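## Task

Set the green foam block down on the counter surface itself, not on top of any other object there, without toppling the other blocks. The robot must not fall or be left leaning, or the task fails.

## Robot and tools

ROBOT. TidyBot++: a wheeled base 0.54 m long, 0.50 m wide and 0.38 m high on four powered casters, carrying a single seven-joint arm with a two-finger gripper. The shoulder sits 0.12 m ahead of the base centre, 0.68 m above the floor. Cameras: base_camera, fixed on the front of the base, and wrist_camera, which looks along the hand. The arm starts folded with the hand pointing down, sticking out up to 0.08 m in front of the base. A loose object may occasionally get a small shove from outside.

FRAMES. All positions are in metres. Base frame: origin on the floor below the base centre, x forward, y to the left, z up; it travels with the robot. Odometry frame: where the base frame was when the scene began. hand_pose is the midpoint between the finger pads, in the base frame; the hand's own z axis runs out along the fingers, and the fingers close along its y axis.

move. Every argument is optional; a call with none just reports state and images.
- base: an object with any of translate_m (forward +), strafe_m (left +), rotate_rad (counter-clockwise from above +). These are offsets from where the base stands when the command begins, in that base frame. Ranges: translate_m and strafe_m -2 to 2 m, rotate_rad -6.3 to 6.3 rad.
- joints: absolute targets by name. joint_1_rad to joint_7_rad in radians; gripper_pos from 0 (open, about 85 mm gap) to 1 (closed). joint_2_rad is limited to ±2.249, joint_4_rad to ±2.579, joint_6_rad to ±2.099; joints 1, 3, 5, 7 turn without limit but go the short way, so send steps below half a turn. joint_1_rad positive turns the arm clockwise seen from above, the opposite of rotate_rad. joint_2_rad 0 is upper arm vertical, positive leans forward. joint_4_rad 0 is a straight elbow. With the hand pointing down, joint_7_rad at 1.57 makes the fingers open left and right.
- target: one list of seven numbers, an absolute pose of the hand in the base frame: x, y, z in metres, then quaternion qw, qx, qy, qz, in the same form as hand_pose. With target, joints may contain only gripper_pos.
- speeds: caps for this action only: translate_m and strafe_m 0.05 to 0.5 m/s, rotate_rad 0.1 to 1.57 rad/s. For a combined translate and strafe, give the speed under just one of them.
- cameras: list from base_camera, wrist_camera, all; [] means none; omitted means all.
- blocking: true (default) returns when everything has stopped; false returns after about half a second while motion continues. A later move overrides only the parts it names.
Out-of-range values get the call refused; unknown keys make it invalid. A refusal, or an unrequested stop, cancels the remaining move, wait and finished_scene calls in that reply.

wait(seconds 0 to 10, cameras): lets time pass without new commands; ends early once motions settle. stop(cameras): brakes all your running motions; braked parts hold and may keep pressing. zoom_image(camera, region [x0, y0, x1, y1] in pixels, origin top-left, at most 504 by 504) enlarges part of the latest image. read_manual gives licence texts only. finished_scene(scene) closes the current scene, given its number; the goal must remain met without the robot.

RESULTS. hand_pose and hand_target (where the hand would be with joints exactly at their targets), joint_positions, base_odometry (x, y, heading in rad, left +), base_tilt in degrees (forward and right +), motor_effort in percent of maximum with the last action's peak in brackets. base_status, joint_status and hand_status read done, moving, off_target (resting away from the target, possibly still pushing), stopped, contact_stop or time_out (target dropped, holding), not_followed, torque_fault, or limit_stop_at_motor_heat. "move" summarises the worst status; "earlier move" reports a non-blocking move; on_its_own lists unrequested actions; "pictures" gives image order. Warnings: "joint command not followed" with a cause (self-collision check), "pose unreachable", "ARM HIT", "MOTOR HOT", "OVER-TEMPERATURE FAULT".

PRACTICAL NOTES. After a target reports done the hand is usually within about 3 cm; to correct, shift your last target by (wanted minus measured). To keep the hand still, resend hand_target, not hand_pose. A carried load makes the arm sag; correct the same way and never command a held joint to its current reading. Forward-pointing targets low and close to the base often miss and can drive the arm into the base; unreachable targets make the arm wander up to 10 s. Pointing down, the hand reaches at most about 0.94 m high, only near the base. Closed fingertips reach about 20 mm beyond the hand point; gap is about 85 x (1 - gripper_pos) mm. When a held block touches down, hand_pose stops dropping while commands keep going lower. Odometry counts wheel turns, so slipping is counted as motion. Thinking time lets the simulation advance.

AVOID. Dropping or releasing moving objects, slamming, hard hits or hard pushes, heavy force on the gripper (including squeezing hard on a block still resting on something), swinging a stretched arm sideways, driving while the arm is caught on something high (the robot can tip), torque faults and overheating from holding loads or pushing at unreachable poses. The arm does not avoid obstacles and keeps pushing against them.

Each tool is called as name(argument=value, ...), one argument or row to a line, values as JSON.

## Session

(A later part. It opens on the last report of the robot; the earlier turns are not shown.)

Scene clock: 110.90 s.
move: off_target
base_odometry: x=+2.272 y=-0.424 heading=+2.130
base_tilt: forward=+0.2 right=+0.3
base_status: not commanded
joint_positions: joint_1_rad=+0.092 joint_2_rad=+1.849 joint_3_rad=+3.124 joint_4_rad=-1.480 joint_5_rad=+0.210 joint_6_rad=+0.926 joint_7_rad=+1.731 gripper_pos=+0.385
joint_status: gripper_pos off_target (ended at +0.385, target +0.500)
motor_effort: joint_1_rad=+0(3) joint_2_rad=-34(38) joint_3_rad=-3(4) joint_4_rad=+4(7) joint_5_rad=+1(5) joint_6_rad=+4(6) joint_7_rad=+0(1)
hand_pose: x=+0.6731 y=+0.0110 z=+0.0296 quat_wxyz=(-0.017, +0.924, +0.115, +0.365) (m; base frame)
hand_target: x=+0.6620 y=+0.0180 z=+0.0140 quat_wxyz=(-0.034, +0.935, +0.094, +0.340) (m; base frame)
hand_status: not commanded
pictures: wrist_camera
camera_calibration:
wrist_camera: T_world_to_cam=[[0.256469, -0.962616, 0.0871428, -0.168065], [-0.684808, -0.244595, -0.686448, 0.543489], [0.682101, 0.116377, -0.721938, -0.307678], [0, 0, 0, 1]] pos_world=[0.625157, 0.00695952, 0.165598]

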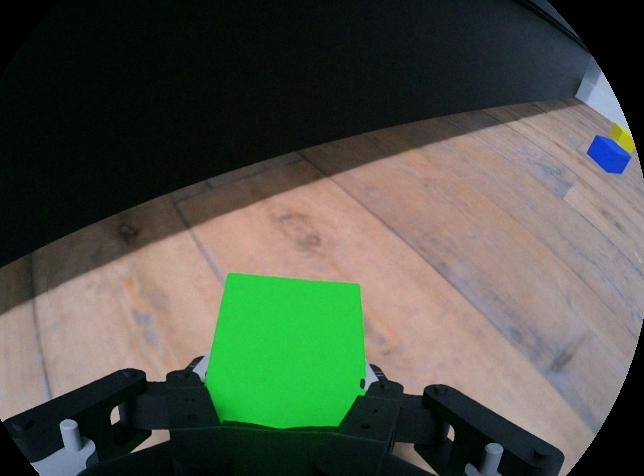

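move(
  joints={"gripper_pos":0.7},
  cameras=[],
)

move(
  target=[0.6, 0.018, 0.2, -0.034, 0.935, 0.094, 0.340],
)

move(
  base={"translate_m":-0.35},
  cameras=[],
)

move(
  joints={"joint_1_rad":0,"joint_2_rad": -0.2, "joint_3_rad":3.14, "joint_4_rad": -1.9, "joint_5_rad":0, "joint_6_rad": -0.4, "joint_7_rad":1.57},
)

Scene clock: 114.03 s.
move: off_target
base_odometry: x=+2.272 y=-0.424 heading=+2.130
base_tilt: forward=+0.2 right=+0.3
base_status: not commanded
joint_positions: joint_1_rad=+0.092 joint_2_rad=+1.849 joint_3_rad=+3.124 joint_4_rad=-1.480 joint_5_rad=+0.210 joint_6_rad=+0.926 joint_7_rad=+1.731 gripper_pos=+0.385
joint_status: gripper_pos off_target (ended at +0.385, target +0.700)
motor_effort: joint_1_rad=+0(1) joint_2_rad=-34(34) joint_3_rad=-3(3) joint_4_rad=+3(4) joint_5_rad=+1(2) joint_6_rad=+4(4) joint_7_rad=+0(0)
hand_pose: x=+0.6731 y=+0.0110 z=+0.0296 quat_wxyz=(-0.017, +0.924, +0.115, +0.365) (m; base frame)
hand_target: x=+0.6620 y=+0.0180 z=+0.0140 quat_wxyz=(-0.034, +0.935, +0.094, +0.340) (m; base frame)
hand_status: not commanded
pictures: none
No camera images: "cameras" was empty.

Scene clock: 115.93 s.
move: done
base_odometry: x=+2.272 y=-0.424 heading=+2.130
base_tilt: forward=+0.2 right=+0.3
base_status: not commanded
joint_positions: joint_1_rad=+0.095 joint_2_rad=+1.508 joint_3_rad=+3.123 joint_4_rad=-2.080 joint_5_rad=+0.210 joint_6_rad=+1.053 joint_7_rad=+1.731 gripper_pos=+0.386
joint_status: not commanded
motor_effort: joint_1_rad=+1(2) joint_2_rad=-35(39) joint_3_rad=-2(3) joint_4_rad=-5(6) joint_5_rad=+2(2) joint_6_rad=+5(6) joint_7_rad=+0(1)
hand_pose: x=+0.5796 y=+0.0243 z=+0.1729 quat_wxyz=(-0.042, +0.945, +0.106, +0.306) (m; base frame)
hand_target: x=+0.6000 y=+0.0180 z=+0.2000 quat_wxyz=(-0.034, +0.935, +0.094, +0.340) (m; base frame)
hand_status: done (0.035 m and 4.4 deg from the pose sent, 0.186 m and 4.5 deg at the start)
pictures: base_camera, wrist_camera
camera_calibration:
wrist_camera: T_world_to_cam=[[0.260795, -0.965276, 0.0151206, -0.13376], [-0.770542, -0.217567, -0.599107, 0.614878], [0.581593, 0.144593, -0.800526, -0.0708662], [0, 0, 0, 1]] pos_world=[0.549889, 0.0149086, 0.31367]

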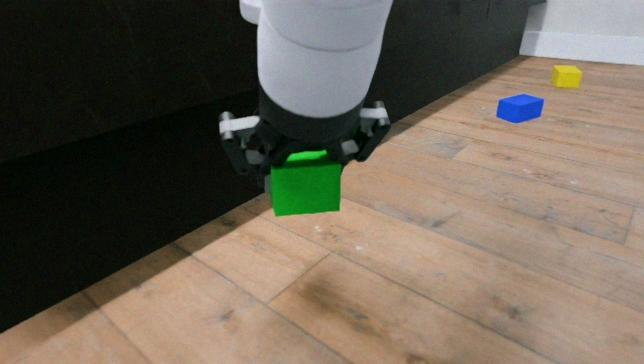

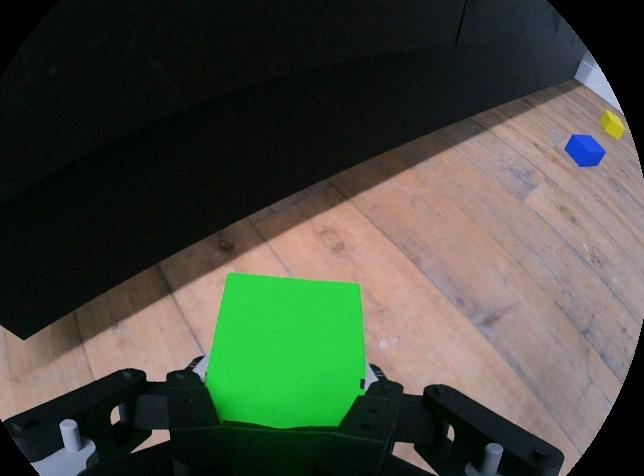

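Scene clock: 117.87 s.
move: done
base_odometry: x=+2.458 y=-0.720 heading=+2.131
base_tilt: forward=+0.2 right=+0.3
base_status: done
joint_positions: joint_1_rad=+0.097 joint_2_rad=+1.500 joint_3_rad=+3.122 joint_4_rad=-2.091 joint_5_rad=+0.210 joint_6_rad=+1.059 joint_7_rad=+1.731 gripper_pos=+0.386
joint_status: not commanded
motor_effort: joint_1_rad=+1(2) joint_2_rad=-35(36) joint_3_rad=-2(3) joint_4_rad=-6(7) joint_5_rad=+2(3) joint_6_rad=+5(6) joint_7_rad=+0(0)
hand_pose: x=+0.5791 y=+0.0239 z=+0.1770 quat_wxyz=(-0.042, +0.945, +0.104, +0.307) (m; base frame)
hand_target: x=+0.6000 y=+0.0180 z=+0.2000 quat_wxyz=(-0.034, +0.935, +0.094, +0.340) (m; base frame)
hand_status: not commanded
pictures: none
No camera images: "cameras" was empty.

Scene clock: 121.07 s.
move: done
base_odometry: x=+2.458 y=-0.720 heading=+2.131
base_tilt: forward=+0.1 right=+0.3
base_status: not commanded
joint_positions: joint_1_rad=+0.020 joint_2_rad=-0.178 joint_3_rad=+3.122 joint_4_rad=-1.933 joint_5_rad=+0.037 joint_6_rad=-0.328 joint_7_rad=+1.631 gripper_pos=+0.386
joint_status: all done
motor_effort: joint_1_rad=+1(2) joint_2_rad=-16(42) joint_3_rad=+1(2) joint_4_rad=+22(22) joint_5_rad=+0(2) joint_6_rad=+8(8) joint_7_rad=+0(1)
hand_pose: x=+0.6246 y=-0.0021 z=+0.8861 quat_wxyz=(+0.031, +0.862, +0.039, +0.504) (m; base frame)
hand_target: x=+0.6158 y=+0.0022 z=+0.8965 quat_wxyz=(+0.000, +0.867, +0.000, +0.498) (m; base frame)
hand_status: not commanded
pictures: base_camera, wrist_camera
camera_calibration:
wrist_camera: T_world_to_cam=[[0.0561279, -0.989361, 0.134216, -0.15951], [-0.472465, -0.144744, -0.869383, 1.12463], [0.879561, -0.0146159, -0.475562, 0.0033993], [0, 0, 0, 1]] pos_world=[0.537309, 0.00501913, 1.00076]

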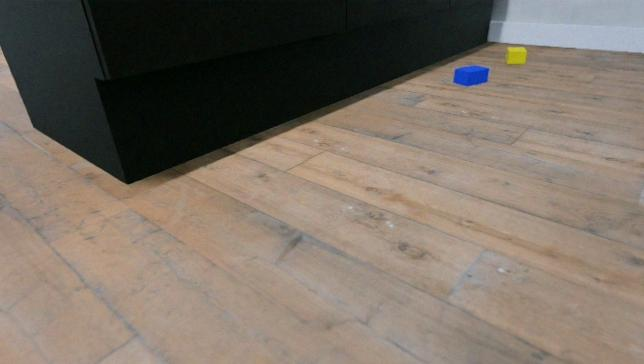

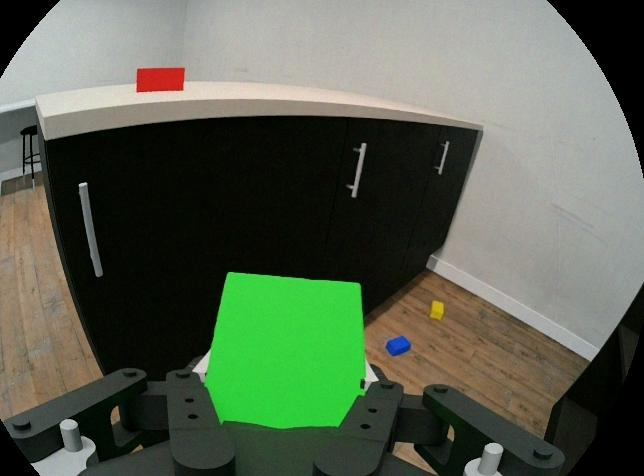

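move(
  joints={"joint_1_rad":0,"joint_2_rad": -0.3, "joint_4_rad": -1.3, "joint_6_rad": -1.39},
  cameras=[],
)

move(
  base={"translate_m":0.864, "strafe_m":-0.355, "rotate_rad":0.876},
  speeds={"translate_m":0.35},
)

Scene clock: 140.87 s.
move: done
base_odometry: x=+2.458 y=-0.720 heading=+2.131
base_tilt: forward=+0.2 right=+0.3
base_status: not commanded
joint_positions: joint_1_rad=+0.020 joint_2_rad=-0.278 joint_3_rad=+3.122 joint_4_rad=-1.331 joint_5_rad=+0.036 joint_6_rad=-1.319 joint_7_rad=+1.631 gripper_pos=+0.386
joint_status: all done
motor_effort: joint_1_rad=+1(2) joint_2_rad=-9(18) joint_3_rad=+1(1) joint_4_rad=+19(24) joint_5_rad=+0(2) joint_6_rad=+6(9) joint_7_rad=+0(1)
hand_pose: x=+0.4931 y=-0.0083 z=+1.0185 quat_wxyz=(+0.032, +0.926, +0.026, +0.374) (m; base frame)
hand_target: x=+0.4717 y=+0.0021 z=+1.0262 quat_wxyz=(+0.000, +0.930, +0.000, +0.367) (m; base frame)
hand_status: not commanded
pictures: none
No camera images: "cameras" was empty.

Scene clock: 144.83 s.
move: done
base_odometry: x=+2.299 y=+0.200 heading=+3.008
base_tilt: forward=+0.2 right=+0.3
base_status: done
joint_positions: joint_1_rad=+0.013 joint_2_rad=-0.286 joint_3_rad=+3.131 joint_4_rad=-1.330 joint_5_rad=+0.029 joint_6_rad=-1.323 joint_7_rad=+1.631 gripper_pos=+0.386
joint_status: not commanded
motor_effort: joint_1_rad=+1(2) joint_2_rad=-9(13) joint_3_rad=+1(2) joint_4_rad=+19(21) joint_5_rad=+0(2) joint_6_rad=+6(7) joint_7_rad=+0(1)
hand_pose: x=+0.4897 y=-0.0075 z=+1.0212 quat_wxyz=(+0.028, +0.925, +0.025, +0.377) (m; base frame)
hand_target: x=+0.4717 y=+0.0021 z=+1.0262 quat_wxyz=(+0.000, +0.930, +0.000, +0.367) (m; base frame)
hand_status: not commanded
pictures: base_camera, wrist_camera
camera_calibration:
wrist_camera: T_world_to_cam=[[0.0570971, -0.992906, 0.104297, -0.145286], [-0.70151, -0.114232, -0.703444, 1.12046], [0.710368, -0.0330009, -0.703056, 0.501194], [0, 0, 0, 1]] pos_world=[0.438279, 0.000277385, 1.1557]

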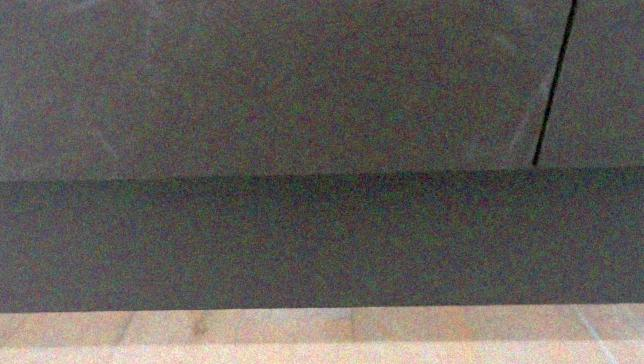

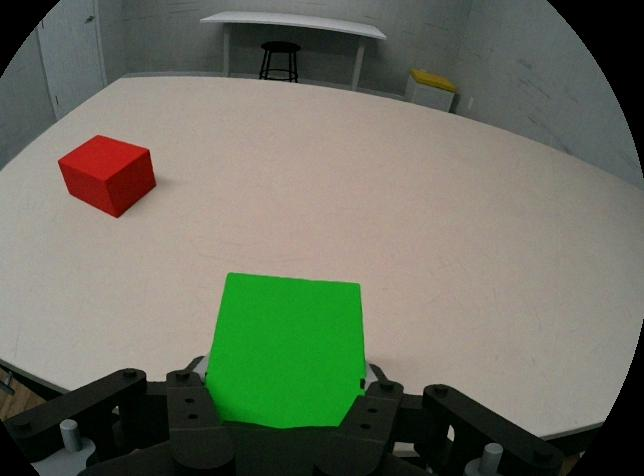

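move(
  target=[0.64, -0.06, 1.03, 0, 0.93, 0, 0.367],
)

Scene clock: 150.83 s.
move: done
base_odometry: x=+2.299 y=+0.200 heading=+3.008
base_tilt: forward=+0.2 right=+0.3
base_status: not commanded
joint_positions: joint_1_rad=+0.101 joint_2_rad=+0.097 joint_3_rad=+3.219 joint_4_rad=-0.985 joint_5_rad=-0.119 joint_6_rad=-1.323 joint_7_rad=+1.695 gripper_pos=+0.386
joint_status: not commanded
motor_effort: joint_1_rad=+1(2) joint_2_rad=-24(27) joint_3_rad=+0(1) joint_4_rad=+19(20) joint_5_rad=+0(2) joint_6_rad=+6(7) joint_7_rad=+0(1)
hand_pose: x=+0.6450 y=-0.0546 z=+1.0194 quat_wxyz=(-0.001, +0.931, -0.017, +0.364) (m; base frame)
hand_target: x=+0.6400 y=-0.0600 z=+1.0300 quat_wxyz=(+0.000, +0.930, +0.000, +0.367) (m; base frame)
hand_status: done (0.013 m and 2.0 deg from the pose sent, 0.159 m and 4.4 deg at the start)
pictures: base_camera, wrist_camera
camera_calibration:
wrist_camera: T_world_to_cam=[[0.00170211, -0.999795, 0.02017, -0.0797268], [-0.724714, -0.0151315, -0.688884, 1.22827], [0.689048, -0.013445, -0.724591, 0.424796], [0, 0, 0, 1]] pos_world=[0.597576, -0.0554136, 1.15555]

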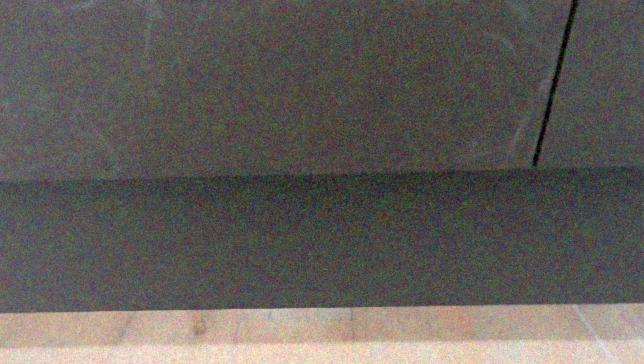

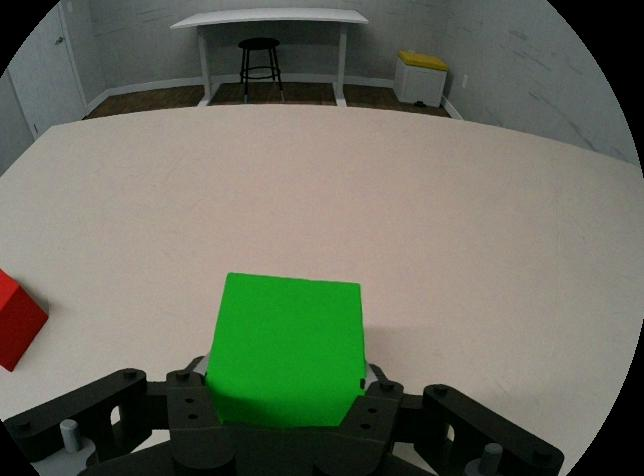

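move(
  target=[0.64, -0.06, 1.0, 0, 0.93, 0, 0.367],
  cameras=["wrist_camera"],
)

move(
  target=[0.64, -0.06, 0.98, 0, 0.93, 0, 0.367],
  cameras=["wrist_camera"],
)

move(
  target=[0.64, -0.06, 0.97, 0, 0.93, 0, 0.367],
  cameras=["wrist_camera"],
)

Scene clock: 154.50 s.
move: done
base_odometry: x=+2.299 y=+0.200 heading=+3.008
base_tilt: forward=+0.2 right=+0.3
base_status: not commanded
joint_positions: joint_1_rad=+0.101 joint_2_rad=+0.082 joint_3_rad=+3.230 joint_4_rad=-1.083 joint_5_rad=-0.121 joint_6_rad=-1.290 joint_7_rad=+1.708 gripper_pos=+0.387
joint_status: not commanded
motor_effort: joint_1_rad=+1(2) joint_2_rad=-23(25) joint_3_rad=+0(1) joint_4_rad=+19(21) joint_5_rad=+0(1) joint_6_rad=+5(6) joint_7_rad=+0(1)
hand_pose: x=+0.6380 y=-0.0590 z=+0.9861 quat_wxyz=(-0.002, +0.940, -0.019, +0.341) (m; base frame)
hand_target: x=+0.6400 y=-0.0600 z=+1.0000 quat_wxyz=(+0.000, +0.930, +0.000, +0.367) (m; base frame)
hand_status: done (0.014 m and 3.9 deg from the pose sent, 0.021 m and 2.0 deg at the start)
pictures: wrist_camera
camera_calibration:
wrist_camera: T_world_to_cam=[[-0.00081392, -0.999871, 0.0160136, -0.0777272], [-0.757924, -0.00982955, -0.652269, 1.18567], [0.652342, -0.012668, -0.757818, 0.46166], [0, 0, 0, 1]] pos_world=[0.597425, -0.0602143, 1.12448]

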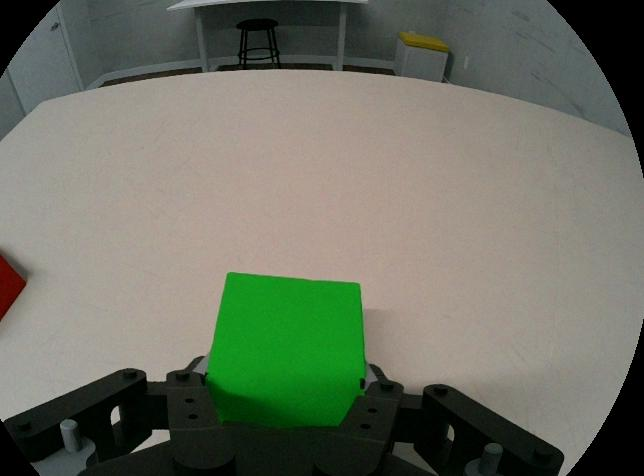

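Scene clock: 155.37 s.
move: done
base_odometry: x=+2.299 y=+0.200 heading=+3.008
base_tilt: forward=+0.2 right=+0.3
base_status: not commanded
joint_positions: joint_1_rad=+0.101 joint_2_rad=+0.049 joint_3_rad=+3.230 joint_4_rad=-1.152 joint_5_rad=-0.126 joint_6_rad=-1.217 joint_7_rad=+1.718 gripper_pos=+0.387
joint_status: not commanded
motor_effort: joint_1_rad=+3(3) joint_2_rad=-19(23) joint_3_rad=+2(2) joint_4_rad=+16(19) joint_5_rad=+1(2) joint_6_rad=+3(5) joint_7_rad=+0(0)
hand_pose: x=+0.6372 y=-0.0592 z=+0.9844 quat_wxyz=(-0.001, +0.933, -0.019, +0.359) (m; base frame)
hand_target: x=+0.6400 y=-0.0600 z=+0.9800 quat_wxyz=(+0.000, +0.930, +0.000, +0.367) (m; base frame)
hand_status: done (0.005 m and 2.4 deg from the pose sent, 0.006 m and 3.9 deg at the start)
pictures: wrist_camera
camera_calibration:
wrist_camera: T_world_to_cam=[[-0.000554321, -0.999835, 0.0181311, -0.0801051], [-0.73254, -0.0119363, -0.68062, 1.19555], [0.680724, -0.013659, -0.732413, 0.417753], [0, 0, 0, 1]] pos_world=[0.591368, -0.0601154, 1.12113]

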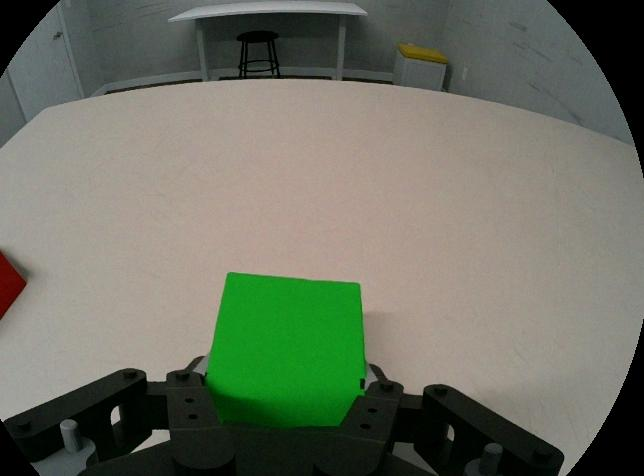

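Scene clock: 156.07 s.
move: off_target
base_odometry: x=+2.299 y=+0.200 heading=+3.008
base_tilt: forward=+0.2 right=+0.3
base_status: not commanded
joint_positions: joint_1_rad=+0.100 joint_2_rad=+0.032 joint_3_rad=+3.230 joint_4_rad=-1.186 joint_5_rad=-0.128 joint_6_rad=-1.178 joint_7_rad=+1.722 gripper_pos=+0.387
joint_status: not commanded
motor_effort: joint_1_rad=+2(3) joint_2_rad=-17(19) joint_3_rad=+2(2) joint_4_rad=+14(16) joint_5_rad=+1(2) joint_6_rad=+3(3) joint_7_rad=+0(0)
hand_pose: x=+0.6368 y=-0.0593 z=+0.9847 quat_wxyz=(+0.000, +0.929, -0.018, +0.369) (m; base frame)
hand_target: x=+0.6400 y=-0.0600 z=+0.9700 quat_wxyz=(+0.000, +0.930, +0.000, +0.367) (m; base frame)
hand_status: off_target (0.015 m and 2.1 deg from the pose sent, 0.015 m and 2.4 deg at the start)
pictures: wrist_camera
camera_calibration:
wrist_camera: T_world_to_cam=[[-0.000924797, -0.999792, 0.0203756, -0.0821899], [-0.716922, -0.0135421, -0.697022, 1.20158], [0.697153, -0.0152523, -0.71676, 0.392268], [0, 0, 0, 1]] pos_world=[0.587894, -0.0599179, 1.12037]

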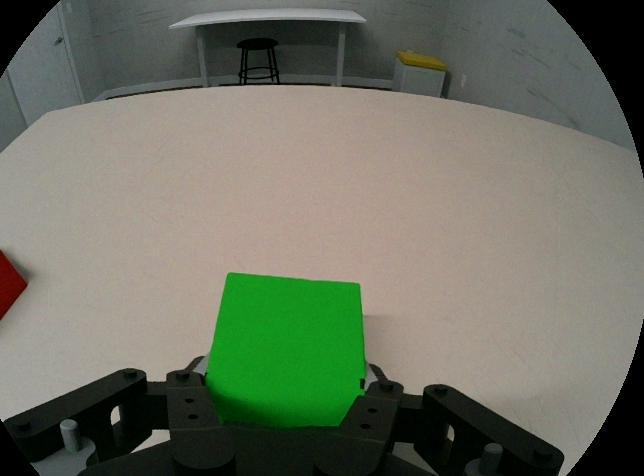

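move(
  joints={"gripper_pos":0.3},
  cameras=[],
)

move(
  joints={"gripper_pos":0},
  cameras=["wrist_camera"],
)

move(
  target=[0.56, -0.06, 1.07, 0, 0.93, 0, 0.367],
  cameras=["wrist_camera"],
)

Scene clock: 158.97 s.
move: done
base_odometry: x=+2.299 y=+0.200 heading=+3.008
base_tilt: forward=+0.2 right=+0.3
base_status: not commanded
joint_positions: joint_1_rad=+0.100 joint_2_rad=+0.032 joint_3_rad=+3.230 joint_4_rad=-1.191 joint_5_rad=-0.129 joint_6_rad=-1.178 joint_7_rad=+1.722 gripper_pos=+0.300
joint_status: all done
motor_effort: joint_1_rad=+3(3) joint_2_rad=-18(19) joint_3_rad=+2(2) joint_4_rad=+15(16) joint_5_rad=+2(2) joint_6_rad=+3(4) joint_7_rad=+0(0)
hand_pose: x=+0.6364 y=-0.0586 z=+0.9824 quat_wxyz=(-0.001, +0.930, -0.018, +0.367) (m; base frame)
hand_target: x=+0.6400 y=-0.0600 z=+0.9700 quat_wxyz=(+0.000, +0.930, +0.000, +0.367) (m; base frame)
hand_status: not commanded
pictures: none
No camera images: "cameras" was empty.

Scene clock: 159.67 s.
move: done
base_odometry: x=+2.299 y=+0.200 heading=+3.008
base_tilt: forward=+0.2 right=+0.3
base_status: not commanded
joint_positions: joint_1_rad=+0.100 joint_2_rad=+0.032 joint_3_rad=+3.237 joint_4_rad=-1.204 joint_5_rad=-0.129 joint_6_rad=-1.178 joint_7_rad=+1.722 gripper_pos=+0.000
joint_status: all done
motor_effort: joint_1_rad=+1(2) joint_2_rad=-19(21) joint_3_rad=+1(2) joint_4_rad=+17(19) joint_5_rad=-1(1) joint_6_rad=+4(5) joint_7_rad=+0(1)
hand_pose: x=+0.6345 y=-0.0615 z=+0.9760 quat_wxyz=(-0.001, +0.932, -0.021, +0.361) (m; base frame)
hand_target: x=+0.6400 y=-0.0600 z=+0.9700 quat_wxyz=(+0.000, +0.930, +0.000, +0.367) (m; base frame)
hand_status: not commanded
pictures: wrist_camera
camera_calibration:
wrist_camera: T_world_to_cam=[[-0.0061815, -0.999851, 0.0161251, -0.076818], [-0.728474, -0.00654428, -0.685042, 1.18985], [0.685046, -0.0159813, -0.728325, 0.406563], [0, 0, 0, 1]] pos_world=[0.587788, -0.0625224, 1.11245]

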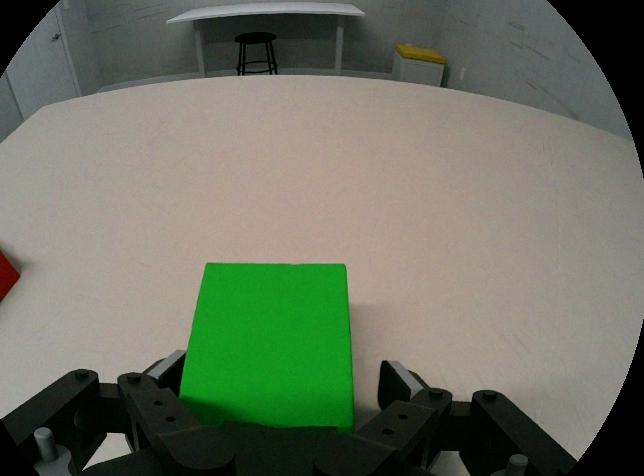

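Scene clock: 161.07 s.
move: done
base_odometry: x=+2.299 y=+0.200 heading=+3.008
base_tilt: forward=+0.2 right=+0.3
base_status: not commanded
joint_positions: joint_1_rad=+0.099 joint_2_rad=-0.013 joint_3_rad=+3.294 joint_4_rad=-0.958 joint_5_rad=-0.131 joint_6_rad=-1.433 joint_7_rad=+1.722 gripper_pos=+0.000
joint_status: not commanded
motor_effort: joint_1_rad=+1(2) joint_2_rad=-18(24) joint_3_rad=+0(1) joint_4_rad=+18(21) joint_5_rad=-1(1) joint_6_rad=+6(6) joint_7_rad=+0(1)
hand_pose: x=+0.5792 y=-0.0759 z=+1.0642 quat_wxyz=(+0.011, +0.926, -0.031, +0.377) (m; base frame)
hand_target: x=+0.5600 y=-0.0600 z=+1.0700 quat_wxyz=(+0.000, +0.930, +0.000, +0.367) (m; base frame)
hand_status: done (0.026 m and 4.0 deg from the pose sent, 0.120 m and 2.6 deg at the start)
pictures: wrist_camera
camera_calibration:
wrist_camera: T_world_to_cam=[[-0.0336472, -0.998916, 0.0321576, -0.093999], [-0.70503, 0.000917827, -0.709177, 1.2226], [0.708379, -0.0465338, -0.704296, 0.467005], [0, 0, 0, 1]] pos_world=[0.527986, -0.0732878, 1.19897]

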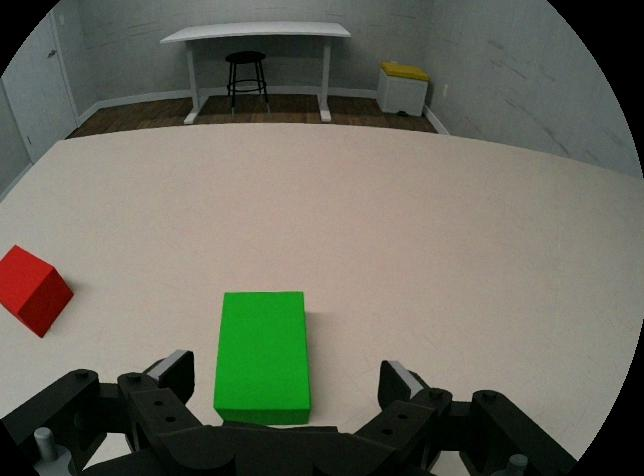

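finished_scene(
  scene=2,
)

The scene is finished: the task was done.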